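# Put a slip sheet and module into each crate

## Task

In every crate, lay exactly one thin slip sheet flat on the crate floor, and stand exactly one small metal module on top of that sheet, keeping the module the same side up as it is now. Every crate must end up still standing flat on the table.

## Robot and tools

ROBOT. Two arms, left_arm and right_arm, each ending in a five-finger hand. The right arm has a right hand; the left arm has a mirrored left hand. Calibrated bases in the scene frame: left_arm at (-0.057, +0.315, 0) m, right_arm at (+0.020, -0.320, 0) m, both facing almost straight along +x. A camera stand sits behind the arms. Loose objects may occasionally get nudged by outside pushes.

FRAMES. Scene frame: origin at table-top height, halfway between the two nominal bases. +z is up, +x points out over the table, and left_arm is on the +y side. Image left and right do not match these names. Each arm is steered by its hand point, 0.15 m out from the wrist flange and 0.05 m in front of the palm. Its axes: +z runs along the straight fingers, +y points out of the palm, and +x crosses the palm. On the right hand +x points away from the thumb; on the left hand it points toward the thumb. Straight fingertips sit about 0.06 to 0.07 m past the point along +z and 0.06 m behind it along -y. A wrist bracket on the little-finger side can strike things. With the fingers level, the wrist can hang below the hand point, by up to 0.11 m palm down or 0.23 m palm up.

THE 28-NUMBER ROW. Every command row holds 28 numbers, each in [-1, 1], and both arms are always included. The order is: left dx, dy, dz, rx, ry, rz; left little, ring, middle, index, thumb_bend, thumb_turn, force_limit, speed; then the same fourteen for the right arm.

The six pose numbers are an offset, not a pose. They count from that arm's Hand target at the start of the action or move, along that Hand target's own axes. 1.0 equals 0.6 m of travel or 180 degrees of turn, and rx, ry, rz form one rotation vector. Sending all six as 0 re-commands the current Hand target. Each command's orientation is clipped to within 32 degrees of the measured one.

The hand numbers are absolute targets. For the four fingers and thumb_bend, -1 is straight and +1 is curled. For thumb_turn, -1 puts the thumb beside the palm and +1 puts it opposite the fingers. force_limit runs from about 0 N at -1 to 10 N at +1 (15 N for the two thumb motors). speed rises from near zero at -1 to full speed at +0.48 and stays full above that; a full finger stroke takes 0.49 s. No value means "unchanged". To keep a hand as it is, resend the last eight numbers you sent for it. If you have sent none yet, send its hand_measured values followed by hand_force_limit and hand_speed.

GRIPPING. With the thumb turned opposite the fingers, the hand holds objects roughly 0.035 to 0.065 m thick, or a handle down to about 0.025 m. For a gentle grip, close at speed -0.94 or slower. To squeeze harder, raise force_limit and send a target that is more closed than hand_measured. To loosen, send a target that is more open than hand_measured.

TOOLS.
- execute_actions(actions, cameras): actions is a list of actions; each action is up to 15 rows, one row per 1/30 s step. A short action repeats its final row. Every row counts from the same start pose, and each new action counts from the Hand target at that moment. An empty list returns camera images.
- move(target, speed, blend, stop_force, zero, blocking, cameras): target is one row, or up to 15 rows that all count from the same starting Hand targets. The hand points travel in straight lines and ignore obstacles. speed is in m/s, from 0.002 to 3.6 (default 0.25); turning is capped at twice that in rad/s. blend is a corner-rounding distance in m. stop_force (3 to 120 N) ends an arm's path when its wrist sensor feels that much push. Do not rely on it when the hand turns, or to feel light objects sliding. zero (default true) re-zeroes the sensor before the move. blocking=false returns after 0.5 s and cannot be combined with stop_force. A move lasts at most 10 s.
- wait(seconds 0 to 10), stop(), zoom_image(camera, region [x0, y0, x1, y1] in pixels, at most 504 per side), show_instructions(), zero_wrist_force(arm), finished_scene(scene=1). finished_scene cannot be undone.

CAMERAS. cam_high, cam_low, cam_left_wrist and cam_right_wrist, each 672x504. Use ["all"] for every camera and [] for none.

RESULTS. Each arm reports:
- end_effector_position (m), end_effector_quat_wxyz and velocities, in the scene frame.
- Hand target: where the next offsets start from. The hand often rests a little short of it; send the missing distance as an offset.
- hand_measured, hand_stopped_by (moving, target, force, stalled, fault) and hand_load_n, listed in the motor order above. A load near 0 means the grip has been lost.
- Wrist force and torque, in the end effector's axes.
- Joint torques.
A move also adds a line giving how it ended: done, off_target, moving, held or fault, plus any limits, such as paced or held.

AVOID.
- Dropping parts, slamming, or pushing hard.
- Anything leaving the table.
- Arm-to-arm contact, including one hand gripping the other's fingers.
- Commanding targets beyond a firm contact: the arms are stiff. About 150 N of force, or a joint over its torque limit (133 N m for the big joints, 24.9 N m for the wrist joints), stops the arm for 10 s.
- Paths that pass near the arm's own base.
- Long stretched-out holds, which heat the motors. MOTOR HOT appears at 70 °C, and a braking stop follows at 85 °C.
- Excessive force on the fingers.

Each tool is called after "Request:" as name([rows], argument=value, ...), one row to a line, values as JSON.

Reference images:

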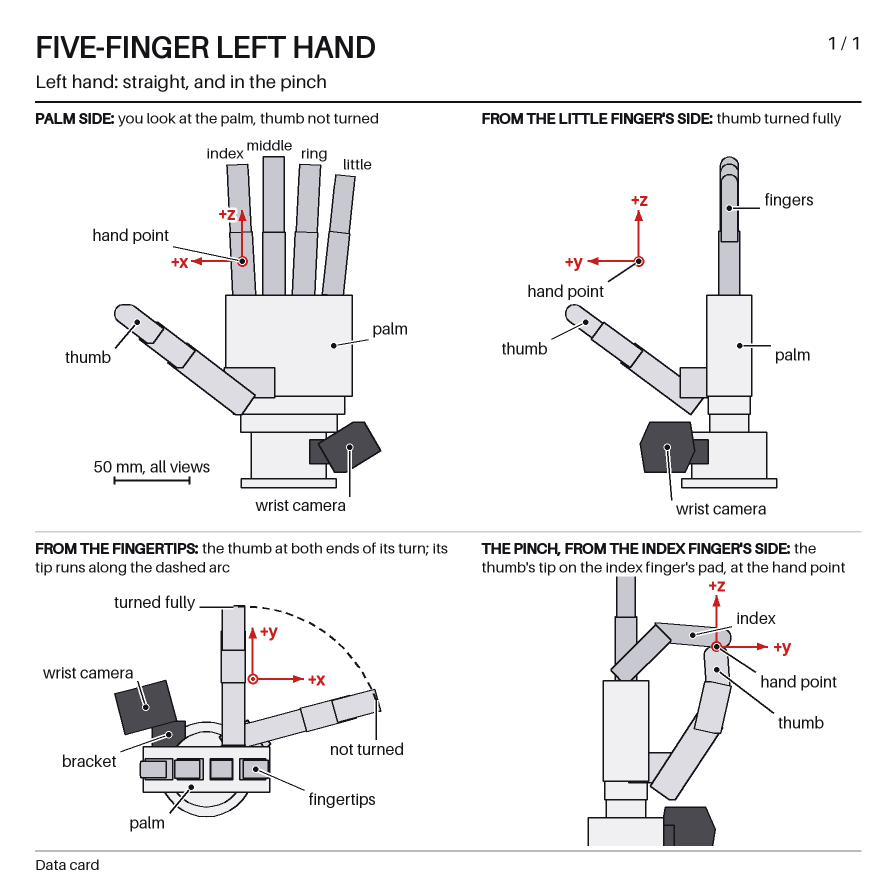

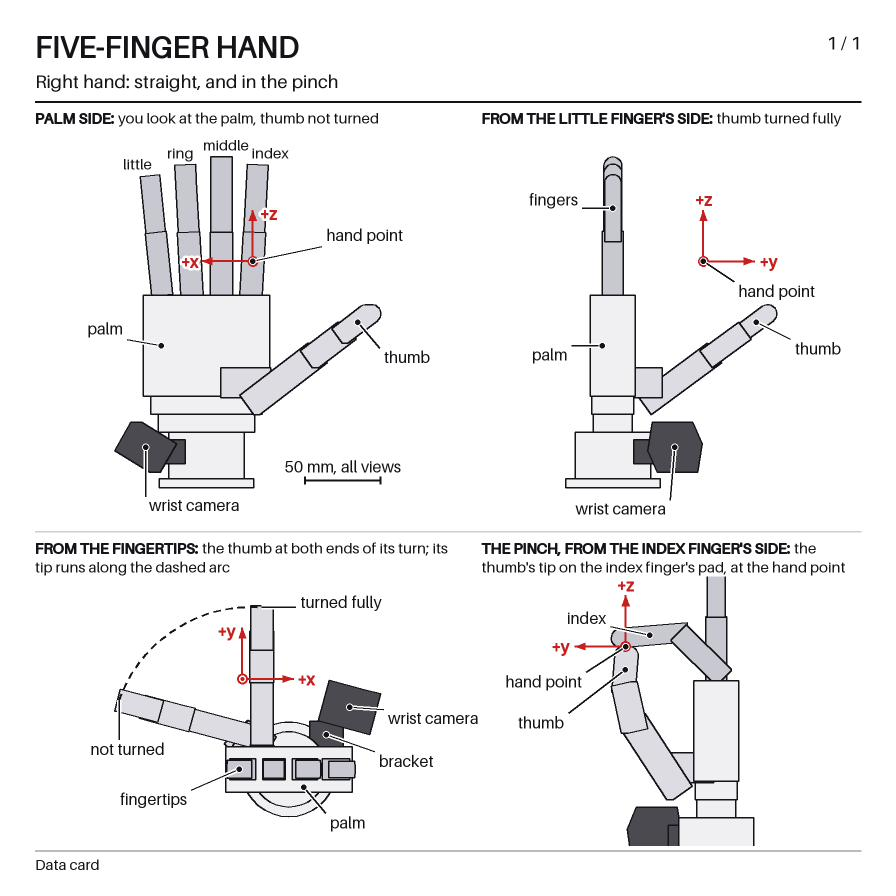

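## Session

Request:
execute_actions(actions=[])

Scene clock: 0.00 s.
left_arm: end_effector_position=(+0.4755, +0.2408, +0.1312) hand_measured=(-1.000, -1.000, -1.000, -1.000, -1.000, -1.000) hand_load_n=(+0.0, +0.0, +0.0, +0.0, +0.0, +0.0) hand_stopped_by=(target, target, target, target, target, target) hand_force_limit=0.00 hand_speed=-0.80 end_effector_quat_wxyz=(-0.401, +0.780, +0.410, +0.251) | right_arm: end_effector_position=(+0.3704, -0.2990, +0.2343) hand_measured=(-1.000, -1.000, -1.000, -1.000, -1.000, -1.000) hand_load_n=(+0.0, +0.0, +0.0, +0.0, +0.0, +0.0) hand_stopped_by=(target, target, target, target, target, target) hand_force_limit=0.00 hand_speed=-0.80 end_effector_quat_wxyz=(+0.001, +0.863, +0.482, -0.152)
Joint positions: left_arm=[2.811 -2.319 -1.457 1.89 -2.521 0.147] | right_arm=[-0.024 -1.332 1.664 1.5 1.733 0.527]
Joint velocities: within noise
Joint torques (N m): no reading
Wrist force (N): no reading
Wrist torque (N m): no reading
Wrist force, peak (N): no reading
Hand target: left_arm +0.4755, +0.2408, +0.1312; -0.401, +0.780, +0.410, +0.251 | right_arm +0.3704, -0.2990, +0.2343; +0.001, +0.863, +0.482, -0.152

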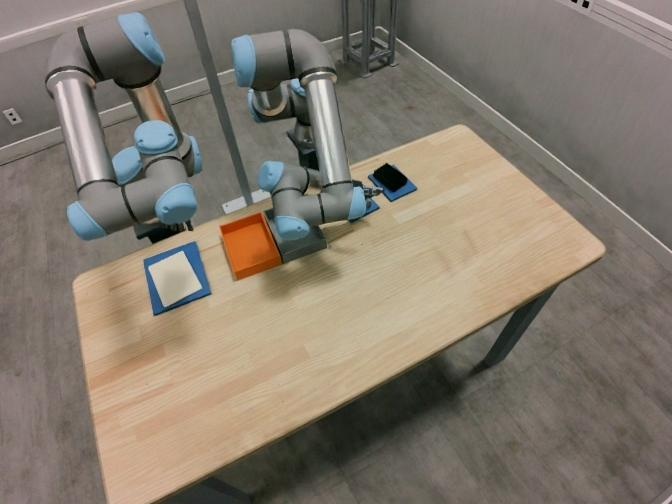

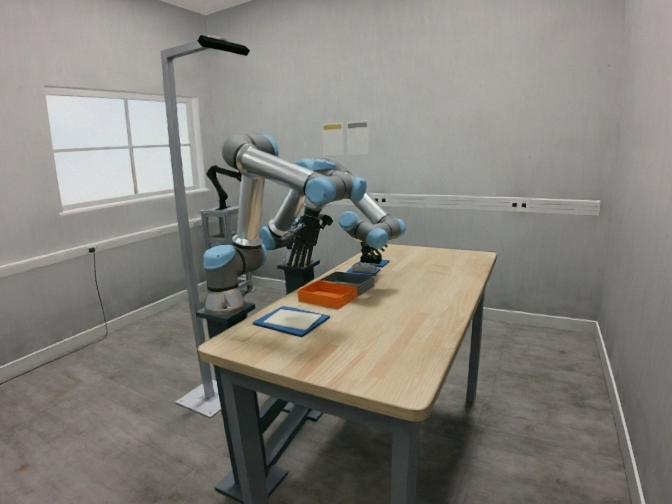

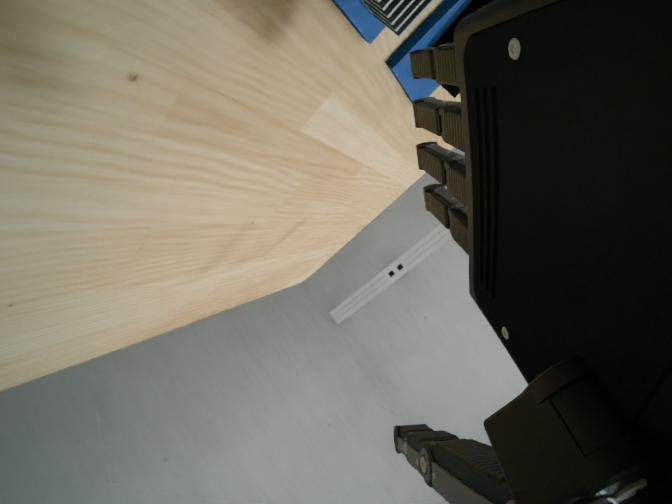

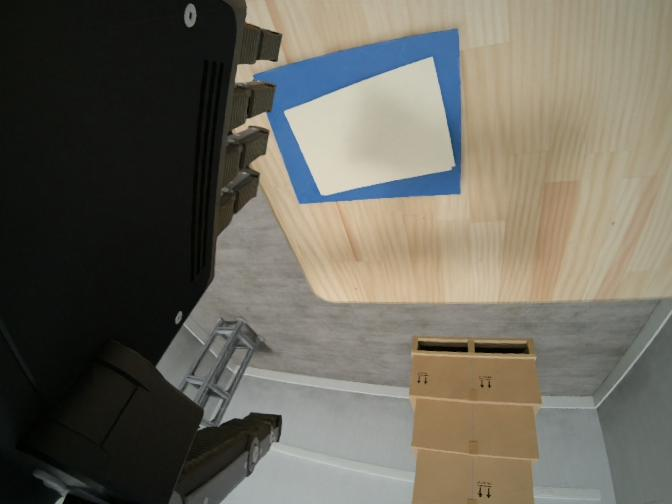

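Request:
zoom_image(camera="cam_high", region=[200, 120, 440, 300])

Request:
zoom_image(camera="cam_high", region=[120, 220, 300, 340])

Request:
zoom_image(camera="cam_low", region=[230, 200, 440, 350])

Request:
zoom_image(camera="cam_left_wrist", region=[300, 0, 500, 150])

Scaled by 2.100.

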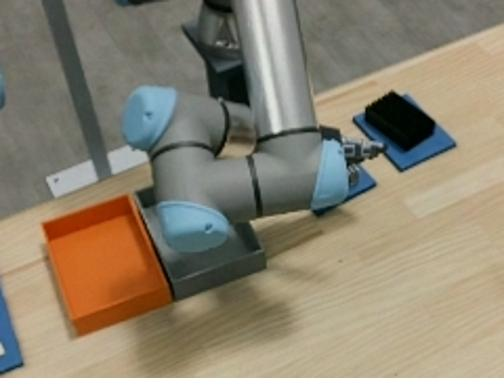

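Scaled by 2.800.

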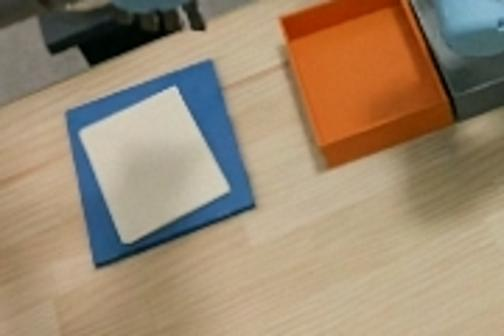

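Scaled by 2.400.

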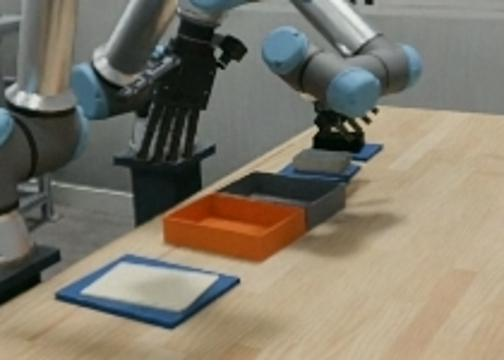

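Scaled by 2.520 from the camera's 672x504 image, which has a finer 960x720 frame.

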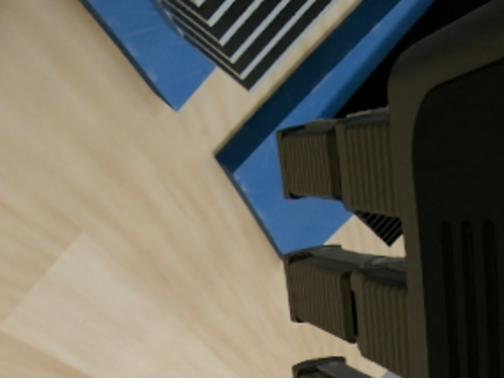

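Request:
zoom_image(camera="cam_right_wrist", region=[240, 10, 480, 220])

Scaled by 2.100 from the camera's 672x504 image, which has a finer 960x720 frame.

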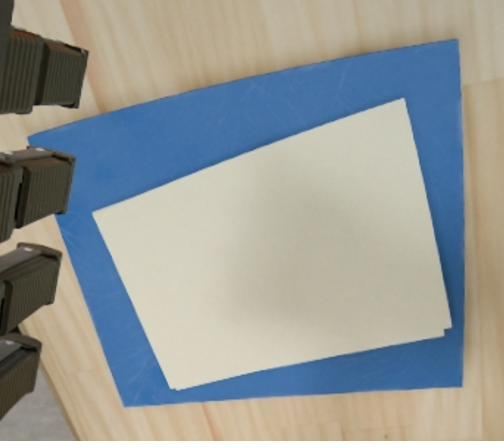

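Request:
move([
  [0.12,-0.14,-0.06,0,0,0,-1,-1,-1,-1,-1,-1,0,-0.8,0,0,0,0,0,0,-1,-1,-1,-1,-1,-1,0,-0.8],
  [0.238,-0.293,-0.127,-0.0713,-0.310,-0.176,-1,-1,-1,-1,-1,-1,0,-0.8,0,0,0,0,0,0,-1,-1,-1,-1,-1,-1,0,-0.8],
], blend=[0.03,0], speed=0.4, cameras=["all"])

Scene clock: 4.43 s.
left_arm: end_effector_position=(+0.3999, +0.3003, +0.3499) hand_measured=(-1.000, -1.000, -1.000, -1.000, -1.000, -1.000) hand_load_n=(+0.0, +0.0, +0.0, +0.0, +0.0, +0.0) hand_stopped_by=(target, target, target, target, target, target) hand_force_limit=0.00 hand_speed=-0.80 end_effector_quat_wxyz=(+0.000, +0.707, +0.707, +0.000) | right_arm: end_effector_position=(+0.3704, -0.2990, +0.2343) hand_measured=(-1.000, -1.000, -1.000, -1.000, -1.000, -1.000) hand_load_n=(+0.0, +0.0, +0.0, +0.0, -0.5, +0.0) hand_stopped_by=(target, target, target, target, target, target) hand_force_limit=0.00 hand_speed=-0.80 end_effector_quat_wxyz=(+0.001, +0.863, +0.482, -0.152)
Joint positions: left_arm=[3.33 -1.772 -1.316 1.517 -1.571 0.226] | right_arm=[-0.024 -1.332 1.664 1.5 1.733 0.527]
Joint torques (N m): left_arm=[5.86 37.05 8.76 -4.74 0.86 2.18] | right_arm=[0.53 -29.37 -16.89 2.93 0.55 -0.05]
Wrist force (N): left_arm=[1.3 0.8 0.2] | right_arm=[-0.1 -0.2 -0.2]
Wrist torque (N m): left_arm=[0.09 -0.07 0.19] | right_arm=[-0.02 0.01 -0.01]
Wrist force, peak (N): left_arm=[1.6 0.6 0.3] | right_arm=[0.0 -0.2 -0.5]
Hand target: left_arm +0.3998, +0.3003, +0.3499; +0.000, +0.707, +0.707, +0.000 | right_arm +0.3704, -0.2990, +0.2343; +0.001, +0.863, +0.482, -0.152
Off the commanded pose: left_arm 0.000 m, 0 deg | right_arm 0.000 m, 0 deg.
move: done
camera_calibration:
cam_left_wrist: T_world_to_cam=[[-0.968697, 0.247372, 0.0208294, 0.304437], [0.226716, 0.847378, 0.480157, -0.506529], [0.101127, 0.469849, -0.876935, 0.244378], [0, 0, 0, 1]] pos_world=[0.385032, 0.239092, 0.451176]

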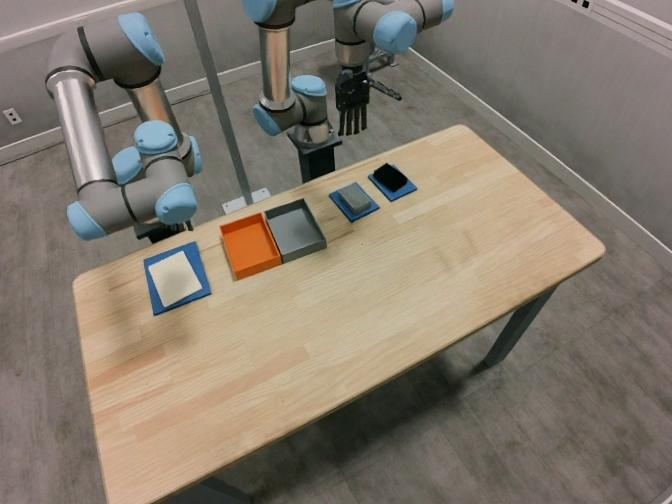

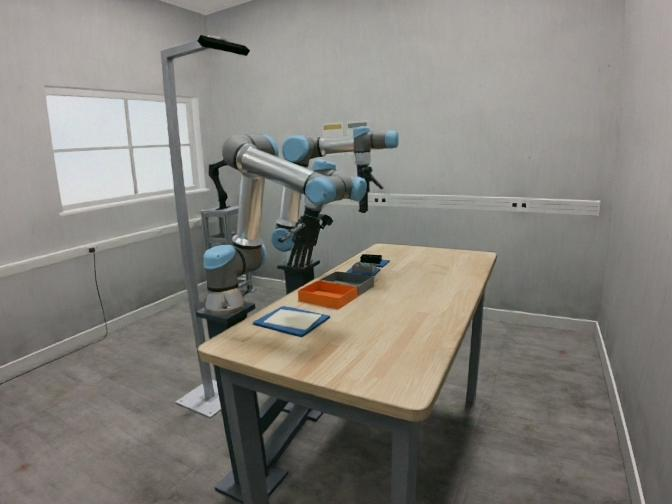

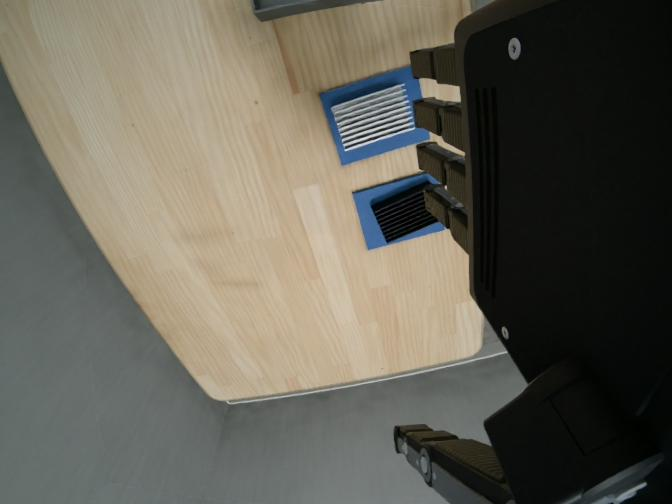

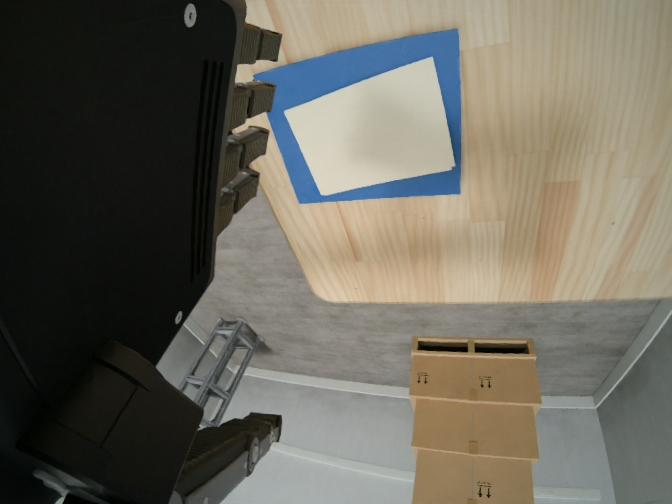

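Request:
zoom_image(camera="cam_high", region=[200, 140, 440, 300])

Request:
zoom_image(camera="cam_low", region=[240, 230, 400, 350])

Request:
zoom_image(camera="cam_left_wrist", region=[240, 0, 480, 260])

Scaled by 2.100.

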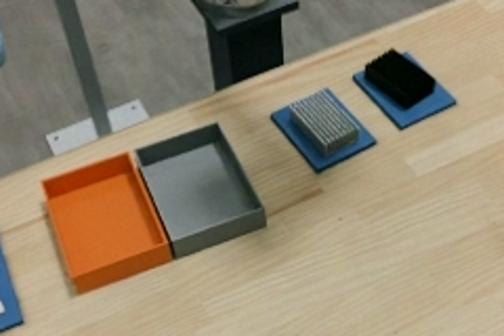

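Scaled by 3.150.

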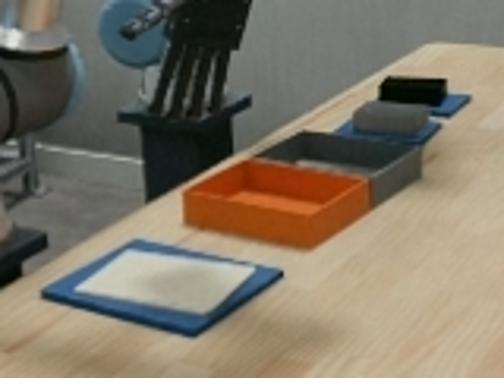

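Scaled by 1.938 from the camera's 672x504 image, which has a finer 960x720 frame.

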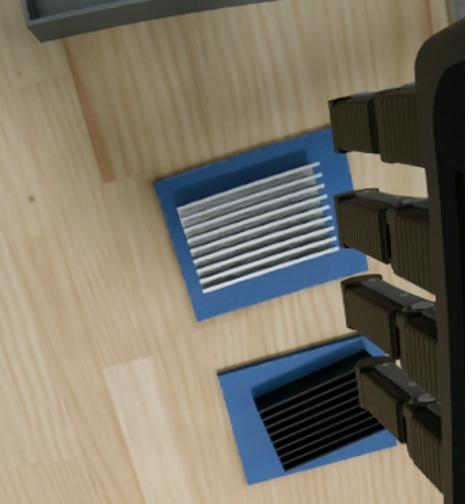

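Request:
zoom_image(camera="cam_low", region=[245, 300, 335, 345])

Request:
zoom_image(camera="cam_low", region=[290, 250, 400, 315])

Request:
zoom_image(camera="cam_right_wrist", region=[420, 20, 480, 80])

Request:
zoom_image(camera="cam_right_wrist", region=[430, 140, 480, 210])

Scaled by 5.600.

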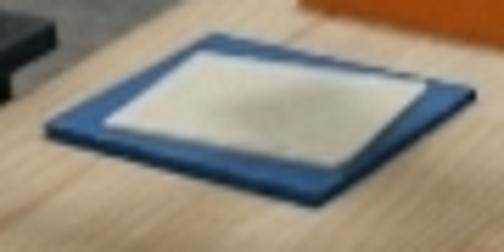

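Scaled by 4.582.

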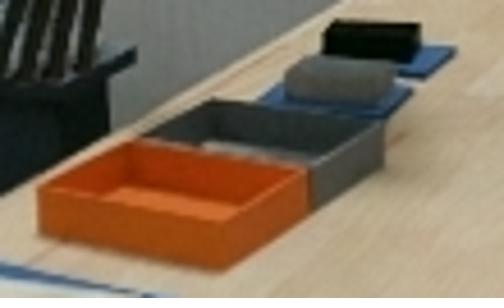

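Scaled by 8.400 from the camera's 672x504 image, which has a finer 960x720 frame.

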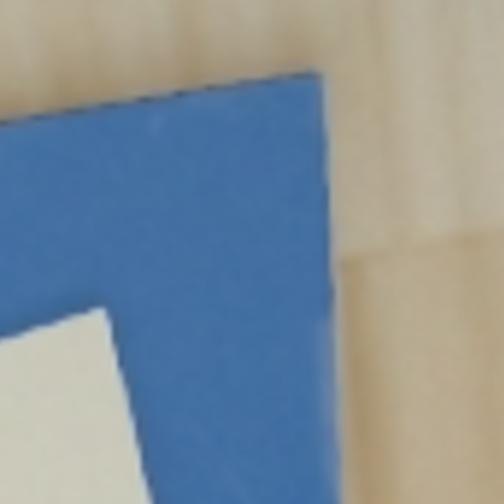

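Scaled by 7.200 from the camera's 672x504 image, which has a finer 960x720 frame.

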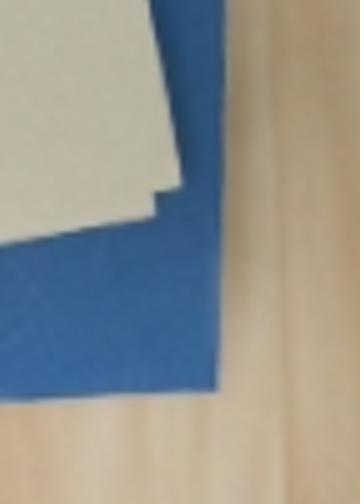

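Request:
move(target=[-0.4,-0.117,0.033,0,0,0,-1,-1,-1,-1,-1,-1,0,-0.8,0,0,0,0,0,0,-1,-1,-1,-1,-1,-1,0,-0.8], speed=0.4, cameras=["cam_left_wrist"])

Scene clock: 10.73 s.
left_arm: end_effector_position=(+0.3295, +0.0604, +0.3301) hand_measured=(-1.000, -1.000, -1.000, -1.000, -1.000, -1.000) hand_load_n=(+0.0, +0.0, +0.0, +0.0, +0.0, +0.0) hand_stopped_by=(target, target, target, target, target, target) hand_force_limit=0.00 hand_speed=-0.80 end_effector_quat_wxyz=(+0.000, +0.707, +0.707, +0.000) | right_arm: end_effector_position=(+0.3704, -0.2990, +0.2343) hand_measured=(-1.000, -1.000, -1.000, -1.000, -1.000, -1.000) hand_load_n=(+0.0, -0.5, +0.0, +0.0, +0.0, -0.5) hand_stopped_by=(target, target, target, target, target, target) hand_force_limit=0.00 hand_speed=-0.80 end_effector_quat_wxyz=(+0.001, +0.863, +0.482, -0.152)
Joint positions: left_arm=[2.699 -1.859 -1.257 1.544 -1.571 -0.406] | right_arm=[-0.024 -1.332 1.664 1.5 1.733 0.527]
Joint torques (N m): left_arm=[-8.86 21.05 27.96 -4.67 -1.25 -2.23] | right_arm=[0.88 -29.65 -17.21 2.91 0.59 0.03]
Wrist force (N): left_arm=[1.0 0.0 0.0] | right_arm=[0.1 0.0 -0.1]
Wrist torque (N m): left_arm=[-0.01 -0.05 0.30] | right_arm=[0.00 -0.02 0.01]
Wrist force, peak (N): left_arm=[2.7 1.4 0.2] | right_arm=[0.0 -0.4 -0.5]
Hand target: left_arm +0.3295, +0.0603, +0.3301; +0.000, +0.707, +0.707, +0.000 | right_arm +0.3704, -0.2990, +0.2343; +0.001, +0.863, +0.482, -0.152
Off the commanded pose: left_arm 0.000 m, 0 deg | right_arm 0.000 m, 0 deg.
move: done
camera_calibration:
cam_left_wrist: T_world_to_cam=[[-0.968686, 0.247426, 0.0206899, 0.296149], [0.226717, 0.847474, 0.479987, -0.277774], [0.101227, 0.469647, -0.877032, 0.346939], [0, 0, 0, 1]] pos_world=[0.314732, -0.000807703, 0.431476]
Images, in order (width x height): cam_left_wrist 672x504.

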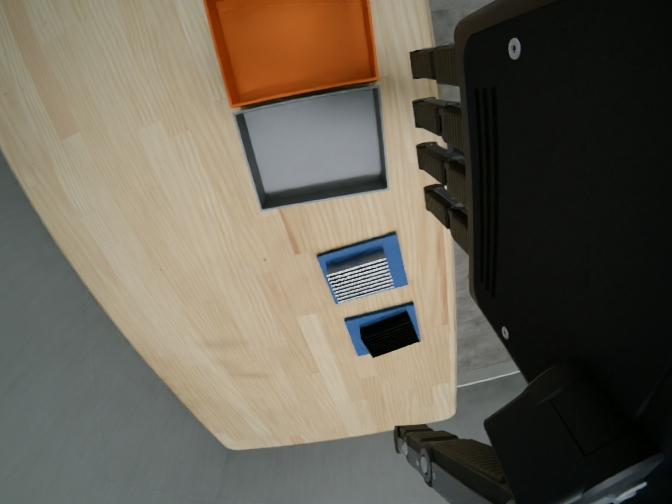

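Request:
zoom_image(camera="cam_left_wrist", region=[195, 0, 435, 230])

Request:
zoom_image(camera="cam_left_wrist", region=[300, 220, 440, 370])

Scaled by 2.100 from the camera's 672x504 image, which has a finer 960x720 frame.

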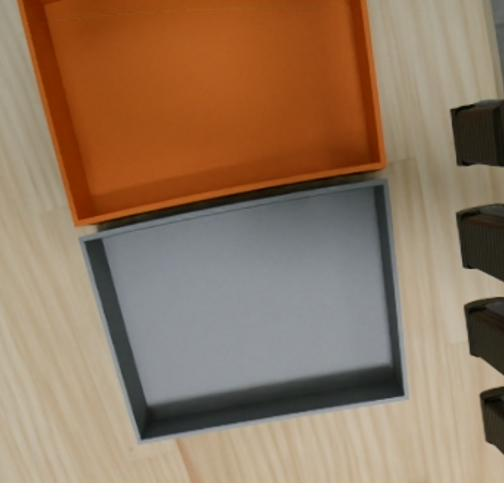

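Scaled by 3.360 from the camera's 672x504 image, which has a finer 960x720 frame.

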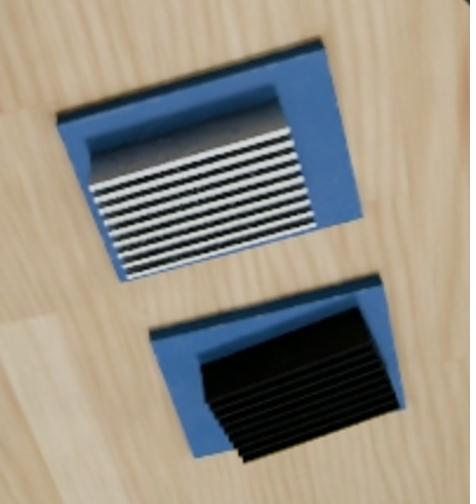

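Request:
move(target=[0.603,-0.0575,0.283,0.1962,-0.2278,-0.5116,-0.8,-0.8,-0.8,-0.8,-1,1,0,0,0.0005,0.028,0.195,-0.118,0,-0.670,0.2,-0.3,-0.22,-0.3,-1,-1,0,0], speed=0.5, cameras=["all"])

Scene clock: 25.00 s.
left_arm: end_effector_position=(+0.2951, +0.4221, +0.1603) hand_measured=(-0.800, -0.800, -0.800, -0.800, -1.000, +1.000) hand_load_n=(+0.0, +0.0, +0.0, +0.0, +0.0, +0.0) hand_stopped_by=(target, target, target, target, target, target) hand_force_limit=0.00 hand_speed=0.00 end_effector_quat_wxyz=(+0.030, -0.068, +0.911, -0.406) | right_arm: end_effector_position=(+0.3539, -0.3252, +0.1202) hand_measured=(+0.200, -0.300, -0.220, -0.300, -1.000, -1.000) hand_load_n=(+0.0, +0.0, +0.0, +0.0, +0.0, +0.0) hand_stopped_by=(target, target, target, target, target, target) hand_force_limit=0.00 hand_speed=0.00 end_effector_quat_wxyz=(+0.000, -0.001, +1.000, -0.001)
Joint positions: left_arm=[4.026 -2.023 -1.756 1.549 -1.01 -0.601] | right_arm=[-0.634 -1.452 2.028 0.993 1.573 -2.229]
Joint torques (N m): left_arm=[5.86 22.81 23.39 -5.13 1.85 -2.04] | right_arm=[-13.45 -6 -21.93 0.55 -1.53 -2.12]
Wrist force (N): left_arm=[1.1 0.3 -0.4] | right_arm=[-0.2 0.1 -0.4]
Wrist torque (N m): left_arm=[-0.02 -0.19 0.22] | right_arm=[0.07 0.04 0.01]
Wrist force, peak (N): left_arm=[2.2 1.1 -0.2] | right_arm=[-0.5 0.0 -0.3]
Hand target: left_arm +0.2951, +0.4222, +0.1603; +0.030, -0.068, +0.911, -0.406 | right_arm +0.3539, -0.3252, +0.1202; +0.000, -0.001, +1.000, -0.001
Off the commanded pose: left_arm 0.000 m, 0 deg | right_arm 0.000 m, 0 deg.
move: done
camera_calibration:
cam_left_wrist: T_world_to_cam=[[-0.150433, -0.662552, 0.733754, 0.205147], [-0.913315, 0.377257, 0.153403, 0.0923322], [-0.378451, -0.647072, -0.66187, 0.610109], [0, 0, 0, 1]] pos_world=[0.346086, 0.495872, 0.239122]
cam_right_wrist: T_world_to_cam=[[-0.284649, 0.957597, -0.0445209, 0.422216], [0.81319, 0.265796, 0.517759, -0.265725], [0.507638, 0.111176, -0.854367, 0.0721568], [0, 0, 0, 1]] pos_world=[0.299639, -0.341707, 0.218027]

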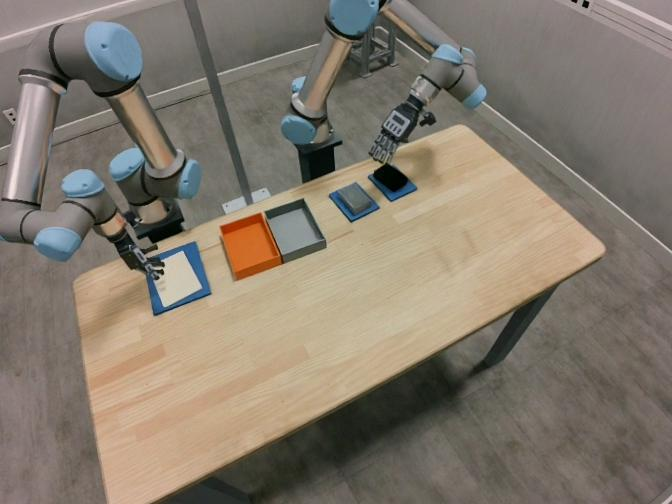

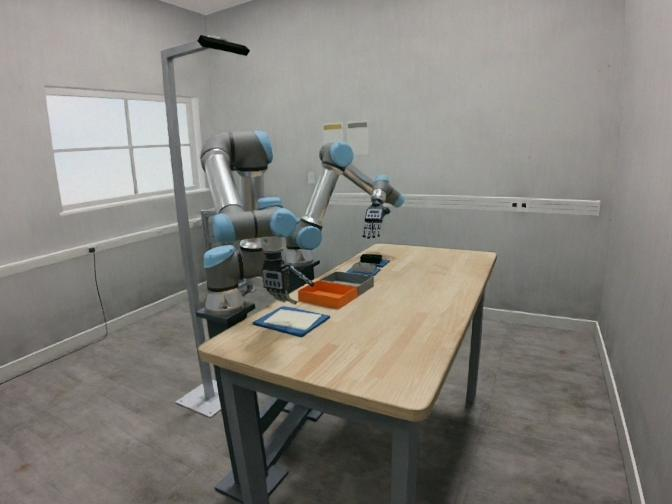

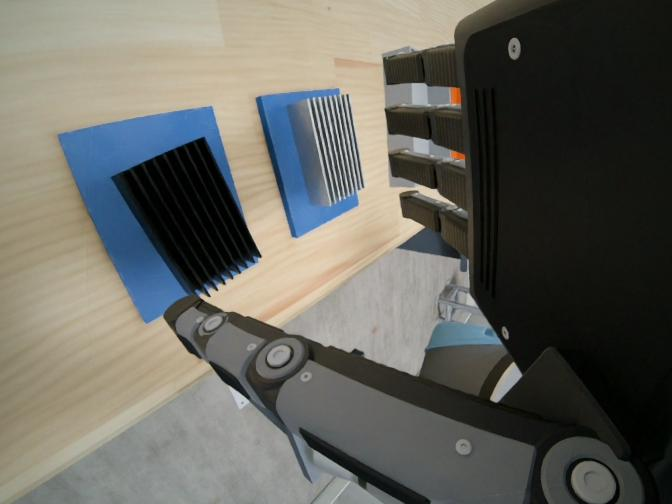

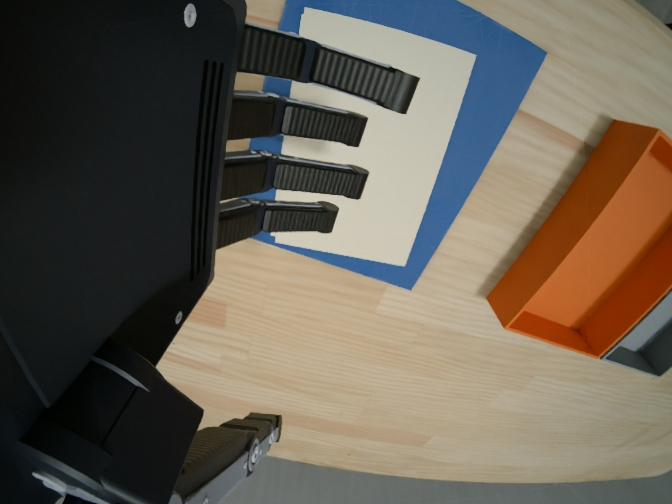

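Request:
move(target=[-0.0037,0.156,0.138,0,0,0,-0.8,-0.8,-0.8,-0.8,-1,1,0,0,0,0,0.075,0,0,0,0.2,-0.3,-0.22,-0.3,-1,-1,0,0], speed=0.2, cameras=["cam_left_wrist","cam_right_wrist"])

Scene clock: 27.23 s.
left_arm: end_effector_position=(+0.2971, +0.4236, +0.0354) hand_measured=(-0.800, -0.800, -0.800, -0.800, -1.000, +1.000) hand_load_n=(+0.0, +0.0, -0.5, +0.0, +0.0, +0.0) hand_stopped_by=(target, target, target, target, target, target) hand_force_limit=0.00 hand_speed=0.00 end_effector_quat_wxyz=(+0.030, -0.068, +0.911, -0.406) | right_arm: end_effector_position=(+0.3539, -0.3254, +0.0752) hand_measured=(+0.200, -0.300, -0.220, -0.300, -1.000, -1.000) hand_load_n=(+0.0, +0.0, +0.0, +0.0, +0.0, +0.0) hand_stopped_by=(target, target, target, target, target, target) hand_force_limit=0.00 hand_speed=0.00 end_effector_quat_wxyz=(+0.000, -0.001, +1.000, -0.001)
Joint positions: left_arm=[4.024 -2.238 -1.814 1.823 -1.009 -0.603] | right_arm=[-0.635 -1.38 2.085 0.864 1.573 -2.23]
Joint torques (N m): left_arm=[-8.94 27.73 19.5 0.16 1.9 -2.06] | right_arm=[11.62 -7.43 -6.61 0.42 1 1.99]
Wrist force (N): left_arm=[1.6 0.7 -0.6] | right_arm=[-0.2 0.2 0.1]
Wrist torque (N m): left_arm=[0.05 -0.23 0.24] | right_arm=[0.06 0.02 -0.02]
Wrist force, peak (N): left_arm=[2.0 1.3 0.4] | right_arm=[-0.5 0.2 -0.7]
Hand target: left_arm +0.2971, +0.4236, +0.0354; +0.030, -0.068, +0.911, -0.406 | right_arm +0.3539, -0.3253, +0.0752; +0.000, -0.001, +1.000, -0.001
Off the commanded pose: left_arm 0.000 m, 0 deg | right_arm 0.000 m, 0 deg.
move: done
camera_calibration:
cam_left_wrist: T_world_to_cam=[[-0.150359, -0.662583, 0.733741, 0.298012], [-0.913327, 0.377204, 0.153462, 0.112814], [-0.378452, -0.647071, -0.661871, 0.529105], [0, 0, 0, 1]] pos_world=[0.348086, 0.497272, 0.114222]
cam_right_wrist: T_world_to_cam=[[-0.284673, 0.95759, -0.0445354, 0.420315], [0.813182, 0.265823, 0.517758, -0.242387], [0.507638, 0.111176, -0.854367, 0.0337215], [0, 0, 0, 1]] pos_world=[0.299639, -0.341807, 0.173027]
Images, in order (width x height): cam_left_wrist 672x504, cam_right_wrist 672x504.

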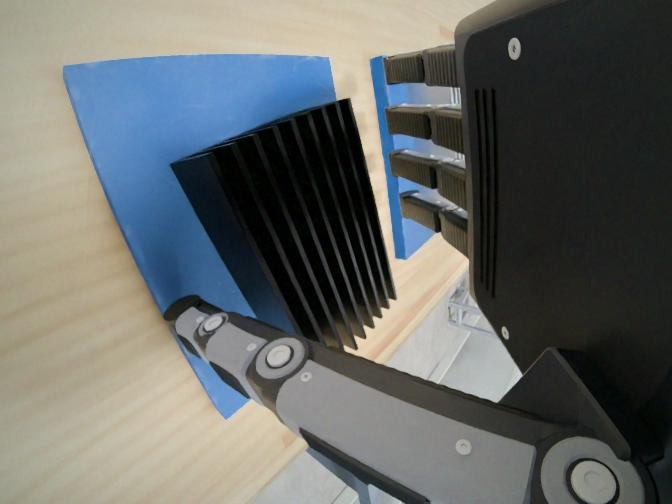

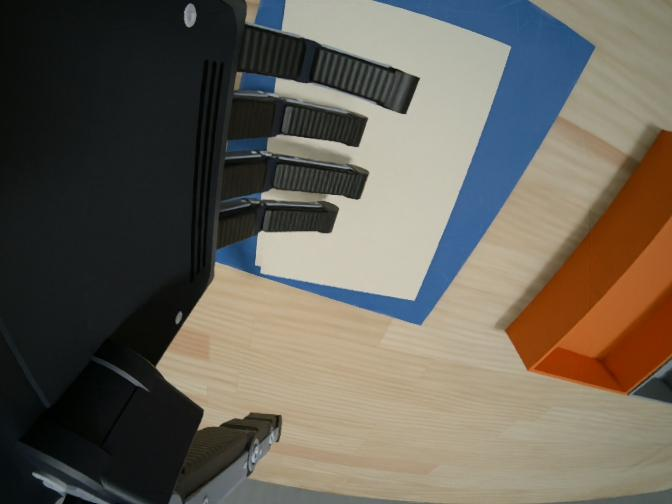

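Request:
zoom_image(camera="cam_left_wrist", region=[150, 40, 470, 380])

Scaled by 1.482 from the camera's 672x504 image, which has a finer 960x720 frame.

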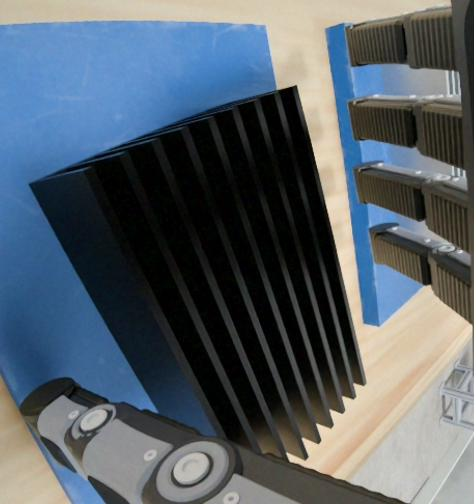

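Request:
move(target=[0,0.0022,-0.0025,0,-0.0083,-0.0074,-0.46,-0.46,-0.46,-0.46,-0.7,1,0,0,0,0,0.01,0,0,0,0.2,-0.3,-0.22,-0.3,-1,-1,0,0], speed=0.1, cameras=["cam_left_wrist"])

Scene clock: 29.13 s.
left_arm: end_effector_position=(+0.2968, +0.4255, +0.0354) hand_measured=(-0.460, -0.460, -0.460, -0.460, -0.700, +1.000) hand_load_n=(+0.0, +0.0, +2.5, +0.0, +0.5, +0.0) hand_stopped_by=(target, target, target, target, target, target) hand_force_limit=0.00 hand_speed=0.00 end_effector_quat_wxyz=(+0.037, -0.084, +0.910, -0.405) | right_arm: end_effector_position=(+0.3539, -0.3253, +0.0692) hand_measured=(+0.200, -0.300, -0.220, -0.300, -1.000, -1.000) hand_load_n=(+0.0, +0.0, +0.0, +0.0, -0.5, +0.0) hand_stopped_by=(target, target, target, target, target, target) hand_force_limit=0.00 hand_speed=0.00 end_effector_quat_wxyz=(+0.000, -0.001, +1.000, -0.001)
Joint positions: left_arm=[4.038 -2.232 -1.823 1.836 -0.996 -0.623] | right_arm=[-0.635 -1.37 2.091 0.847 1.573 -2.23]
Joint torques (N m): left_arm=[7.52 45.38 2.06 0.74 1.57 -2.07] | right_arm=[7.4 -8.55 -6.09 0.54 -1.7 0.26]
Wrist force (N): left_arm=[2.3 -2.3 -1.2] | right_arm=[-0.2 0.0 0.0]
Wrist torque (N m): left_arm=[0.15 -0.18 0.31] | right_arm=[0.02 0.01 -0.03]
Wrist force, peak (N): left_arm=[2.6 -3.2 -1.4] | right_arm=[-0.7 0.0 0.2]
Hand target: left_arm +0.2968, +0.4255, +0.0354; +0.037, -0.084, +0.910, -0.405 | right_arm +0.3539, -0.3254, +0.0692; +0.000, -0.001, +1.000, -0.001
Off the commanded pose: left_arm 0.000 m, 0 deg | right_arm 0.000 m, 0 deg.
move: done
camera_calibration:
cam_left_wrist: T_world_to_cam=[[-0.127419, -0.667335, 0.733777, 0.294493], [-0.925891, 0.345307, 0.153262, 0.129075], [-0.355655, -0.659869, -0.661878, 0.528944], [0, 0, 0, 1]] pos_world=[0.345155, 0.500989, 0.114222]
Images, in order (width x height): cam_left_wrist 672x504.

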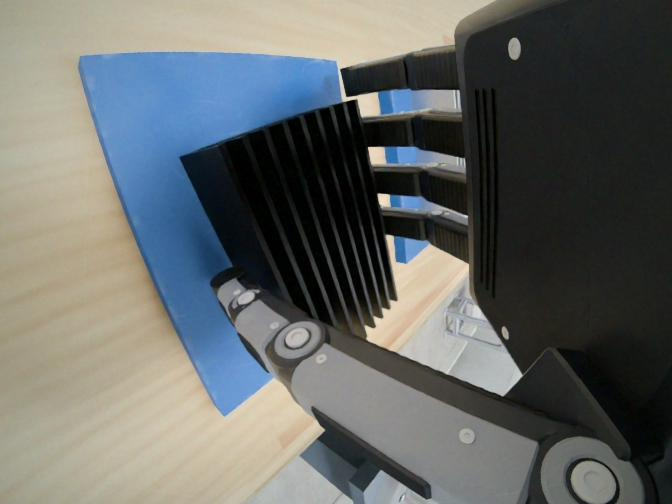

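Request:
move(target=[0,0,0,0,0,0,-0.46,-0.1,-0.1,-0.1,-0.7,1,-0.2,-0.85,0,0,0,0,0,0,0.2,-0.3,-0.22,-0.3,-1,-1,0,0], speed=0.1, cameras=["cam_left_wrist"])

Scene clock: 30.27 s.
left_arm: end_effector_position=(+0.2968, +0.4255, +0.0354) hand_measured=(-0.460, -0.240, -0.450, -0.228, -0.702, +1.000) hand_load_n=(+0.0, +2.0, +6.0, +7.0, +9.5, -1.0) hand_stopped_by=(target, force, force, force, target, target) hand_force_limit=-0.20 hand_speed=-0.85 end_effector_quat_wxyz=(+0.037, -0.084, +0.910, -0.405) | right_arm: end_effector_position=(+0.3539, -0.3253, +0.0692) hand_measured=(+0.200, -0.300, -0.220, -0.300, -1.000, -1.000) hand_load_n=(+0.0, +0.5, +0.0, +0.0, -0.5, +0.0) hand_stopped_by=(target, target, target, target, target, target) hand_force_limit=0.00 hand_speed=0.00 end_effector_quat_wxyz=(+0.000, -0.001, +1.000, -0.001)
Joint positions: left_arm=[4.038 -2.232 -1.823 1.836 -0.996 -0.623] | right_arm=[-0.635 -1.369 2.091 0.847 1.573 -2.23]
Joint torques (N m): left_arm=[6.9 43.19 3.56 1.12 -1.54 -1.87] | right_arm=[-4.68 -7.73 -6.47 0.53 -1.61 -2.04]
Wrist force (N): left_arm=[2.1 -6.9 -3.5] | right_arm=[-0.3 -0.2 0.3]
Wrist torque (N m): left_arm=[0.12 -0.32 0.41] | right_arm=[-0.02 0.03 -0.04]
Wrist force, peak (N): left_arm=[2.2 -7.9 -2.5] | right_arm=[-0.5 0.0 -0.2]
Hand target: left_arm +0.2968, +0.4255, +0.0354; +0.037, -0.084, +0.910, -0.405 | right_arm +0.3539, -0.3254, +0.0692; +0.000, -0.001, +1.000, -0.001
Off the commanded pose: left_arm 0.000 m, 0 deg | right_arm 0.000 m, 0 deg.
move: done
camera_calibration:
cam_left_wrist: T_world_to_cam=[[-0.127276, -0.667347, 0.733791, 0.294448], [-0.925953, 0.345135, 0.153277, 0.129181], [-0.355545, -0.659947, -0.661859, 0.528943], [0, 0, 0, 1]] pos_world=[0.345155, 0.500989, 0.114222]
Images, in order (width x height): cam_left_wrist 672x504.

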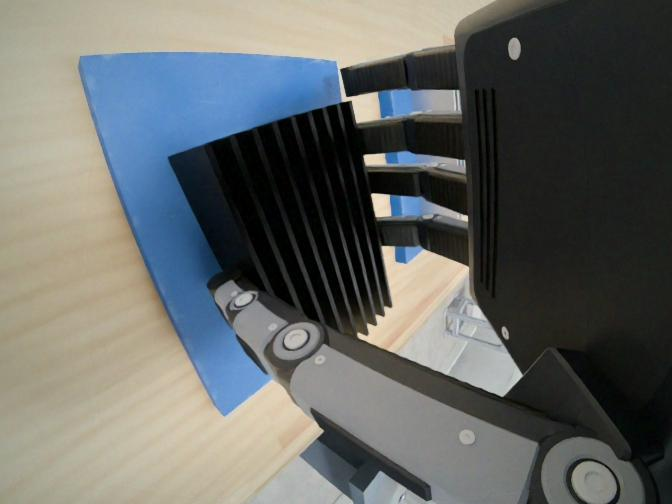

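Request:
move(target=[0,-0.0372,-0.0334,0,0,0,-0.46,-0.1,-0.1,-0.1,-0.7,1,-0.2,-0.85,0,0,0,0,0,0,0.2,-0.3,-0.22,-0.3,-1,-1,0,0], speed=0.1, cameras=["cam_left_wrist"])

Scene clock: 31.43 s.
left_arm: end_effector_position=(+0.2969, +0.4255, +0.0653) hand_measured=(-0.460, -0.240, -0.450, -0.228, -0.702, +1.000) hand_load_n=(+0.0, +2.0, +0.0, +7.0, +9.5, -1.0) hand_stopped_by=(target, force, force, force, target, target) hand_force_limit=-0.20 hand_speed=-0.85 end_effector_quat_wxyz=(+0.037, -0.084, +0.910, -0.405) | right_arm: end_effector_position=(+0.3539, -0.3254, +0.0692) hand_measured=(+0.200, -0.300, -0.220, -0.300, -1.000, -1.000) hand_load_n=(+0.5, +0.0, +0.0, +0.0, +0.0, +0.0) hand_stopped_by=(target, target, target, target, target, target) hand_force_limit=0.00 hand_speed=0.00 end_effector_quat_wxyz=(+0.000, -0.001, +1.000, -0.001)
Joint positions: left_arm=[4.038 -2.176 -1.815 1.773 -0.996 -0.623] | right_arm=[-0.635 -1.369 2.091 0.847 1.573 -2.23]
Joint torques (N m): left_arm=[-8.18 46.54 20.47 -5.48 0.81 0.09] | right_arm=[-9.81 -7.96 -5.86 0.52 -1.51 -2.14]
Wrist force (N): left_arm=[1.9 2.4 1.4] | right_arm=[-0.3 0.0 -0.2]
Wrist torque (N m): left_arm=[0.08 -0.21 0.26] | right_arm=[0.04 0.04 -0.03]
Wrist force, peak (N): left_arm=[2.0 -7.3 -3.7] | right_arm=[-0.4 -0.1 0.2]
Hand target: left_arm +0.2969, +0.4255, +0.0654; +0.037, -0.084, +0.910, -0.405 | right_arm +0.3539, -0.3254, +0.0692; +0.000, -0.001, +1.000, -0.001
Off the commanded pose: left_arm 0.000 m, 0 deg | right_arm 0.000 m, 0 deg.
move: done
camera_calibration:
cam_left_wrist: T_world_to_cam=[[-0.127139, -0.667409, 0.733758, 0.272496], [-0.926004, 0.344972, 0.153329, 0.12469], [-0.355459, -0.659969, -0.661883, 0.548718], [0, 0, 0, 1]] pos_world=[0.345155, 0.500989, 0.144122]
Images, in order (width x height): cam_left_wrist 672x504.

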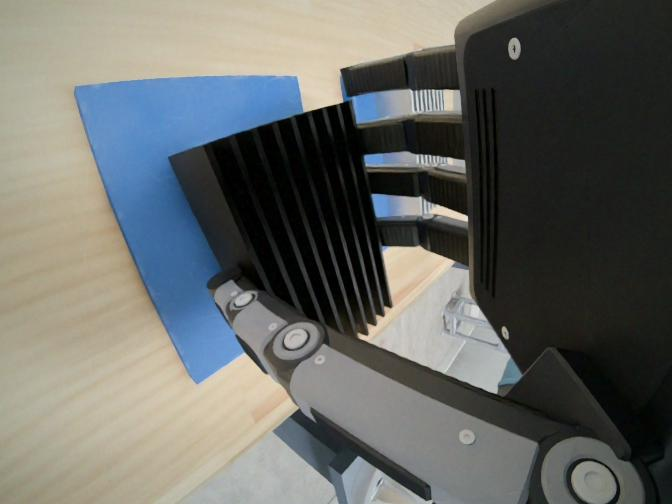

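Request:
move(target=[0,-0.105,-0.0948,0,0,0,-0.46,-0.1,-0.1,-0.1,-0.7,1,-0.2,-0.85,0,0,0.01,0,0,0,0.2,-0.3,-0.22,-0.3,-1,-1,0,0], speed=0.2, cameras=["cam_right_wrist"])

Request:
move(target=[0,0,0,0,0,0,-0.46,-0.1,-0.1,-0.1,-0.7,1,-0.2,-0.85,0,0,0.03,0,0,0,0.2,-0.3,-0.22,-0.3,-1,-1,0,0], speed=0.02, stop_force=4, cameras=["cam_right_wrist"])

Scene clock: 32.73 s.
left_arm: end_effector_position=(+0.2968, +0.4256, +0.1502) hand_measured=(-0.460, -0.240, -0.450, -0.228, -0.702, +1.000) hand_load_n=(+0.0, +2.0, +0.0, +7.0, +9.5, -1.0) hand_stopped_by=(target, force, force, force, target, target) hand_force_limit=-0.20 hand_speed=-0.85 end_effector_quat_wxyz=(+0.037, -0.084, +0.910, -0.405) | right_arm: end_effector_position=(+0.3539, -0.3254, +0.0632) hand_measured=(+0.200, -0.300, -0.220, -0.300, -1.000, -1.000) hand_load_n=(+0.0, +0.0, +0.0, +0.0, +0.0, +0.0) hand_stopped_by=(target, target, target, target, target, target) hand_force_limit=0.00 hand_speed=0.00 end_effector_quat_wxyz=(+0.000, -0.001, +1.000, -0.001)
Joint positions: left_arm=[4.038 -2.036 -1.765 1.582 -0.996 -0.623] | right_arm=[-0.635 -1.359 2.098 0.83 1.573 -2.23]
Joint torques (N m): left_arm=[5.94 44.15 23.31 -5.39 -0.63 2.15] | right_arm=[-10.84 -7.88 -6.38 0.59 -1.41 -2.12]
Wrist force (N): left_arm=[1.4 2.3 1.1] | right_arm=[-0.1 -0.2 0.2]
Wrist torque (N m): left_arm=[0.07 -0.23 0.18] | right_arm=[-0.03 -0.01 -0.03]
Wrist force, peak (N): left_arm=[2.0 3.6 1.9] | right_arm=[-0.3 0.1 0.3]
Hand target: left_arm +0.2968, +0.4256, +0.1503; +0.037, -0.084, +0.910, -0.405 | right_arm +0.3539, -0.3254, +0.0632; +0.000, -0.001, +1.000, -0.001
Off the commanded pose: left_arm 0.000 m, 0 deg | right_arm 0.000 m, 0 deg.
move: done
camera_calibration:
cam_right_wrist: T_world_to_cam=[[-0.28472, 0.957579, -0.0444532, 0.419778], [0.813169, 0.265819, 0.517781, -0.236175], [0.507632, 0.111275, -0.854358, 0.0235031], [0, 0, 0, 1]] pos_world=[0.299639, -0.341806, 0.161027]
Images, in order (width x height): cam_right_wrist 672x504.

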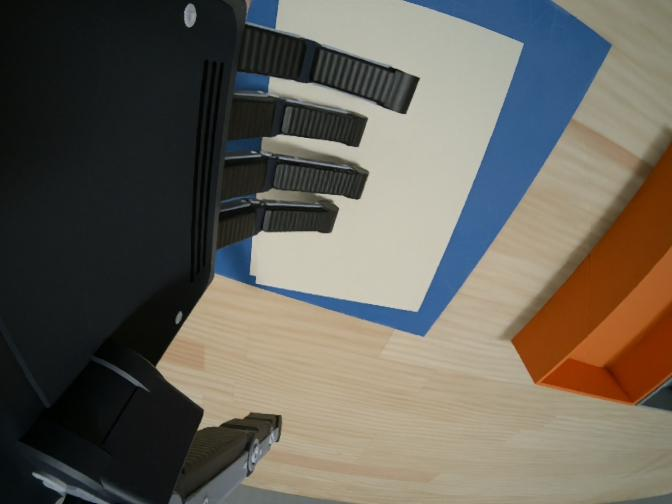

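Scene clock: 34.07 s.
left_arm: end_effector_position=(+0.2968, +0.4256, +0.1503) hand_measured=(-0.460, -0.240, -0.450, -0.228, -0.702, +1.000) hand_load_n=(+0.0, +2.0, +0.0, +7.0, +9.5, -1.5) hand_stopped_by=(target, force, force, force, target, target) hand_force_limit=-0.20 hand_speed=-0.85 end_effector_quat_wxyz=(+0.037, -0.084, +0.910, -0.405) | right_arm: end_effector_position=(+0.3539, -0.3254, +0.0582) hand_measured=(+0.200, -0.300, -0.220, -0.300, -1.000, -1.000) hand_load_n=(+0.0, -1.5, +0.0, -1.5, +0.0, +0.0) hand_stopped_by=(target, target, target, target, target, target) hand_force_limit=0.00 hand_speed=0.00 end_effector_quat_wxyz=(+0.000, -0.001, +1.000, -0.001)
Joint positions: left_arm=[4.038 -2.036 -1.764 1.582 -0.996 -0.623] | right_arm=[-0.635 -1.349 2.103 0.815 1.573 -2.23]
Joint torques (N m): left_arm=[6.21 43.17 24.03 -5.43 -0.44 2.16] | right_arm=[-8.61 -37.4 -18.53 4.27 -1.13 -2]
Wrist force (N): left_arm=[1.3 2.0 1.3] | right_arm=[-0.2 -1.1 -4.1]
Wrist torque (N m): left_arm=[0.01 -0.20 0.19] | right_arm=[0.10 0.15 -0.06]
Wrist force, peak (N): left_arm=[1.6 2.4 1.5] | right_arm=[-0.2 -4.2 -12.2]
Hand target: left_arm +0.2968, +0.4256, +0.1503; +0.037, -0.084, +0.910, -0.405 | right_arm +0.3539, -0.3254, +0.0582; +0.000, -0.001, +1.000, -0.001 (not the last commanded pose)
Off the commanded pose: left_arm 0.000 m, 0 deg | right_arm 0.013 m, 0 deg.
move: contact (right_arm)
camera_calibration:
cam_right_wrist: T_world_to_cam=[[-0.28472, 0.957579, -0.0444532, 0.419556], [0.813169, 0.265819, 0.517781, -0.233586], [0.507632, 0.111275, -0.854358, 0.0192313], [0, 0, 0, 1]] pos_world=[0.299639, -0.341806, 0.156027]
Images, in order (width x height): cam_right_wrist 672x504.

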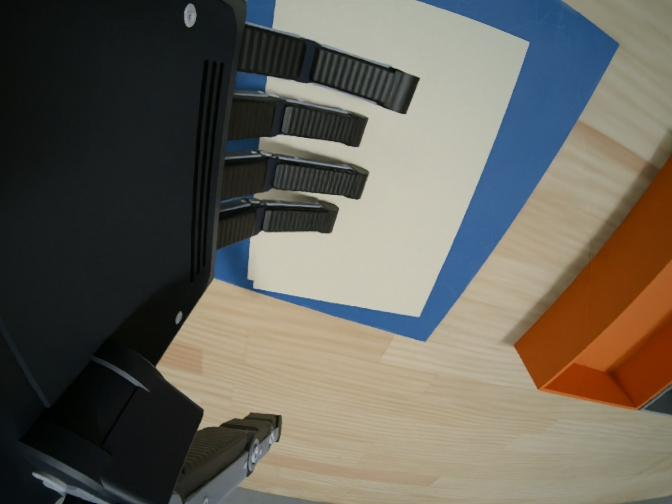

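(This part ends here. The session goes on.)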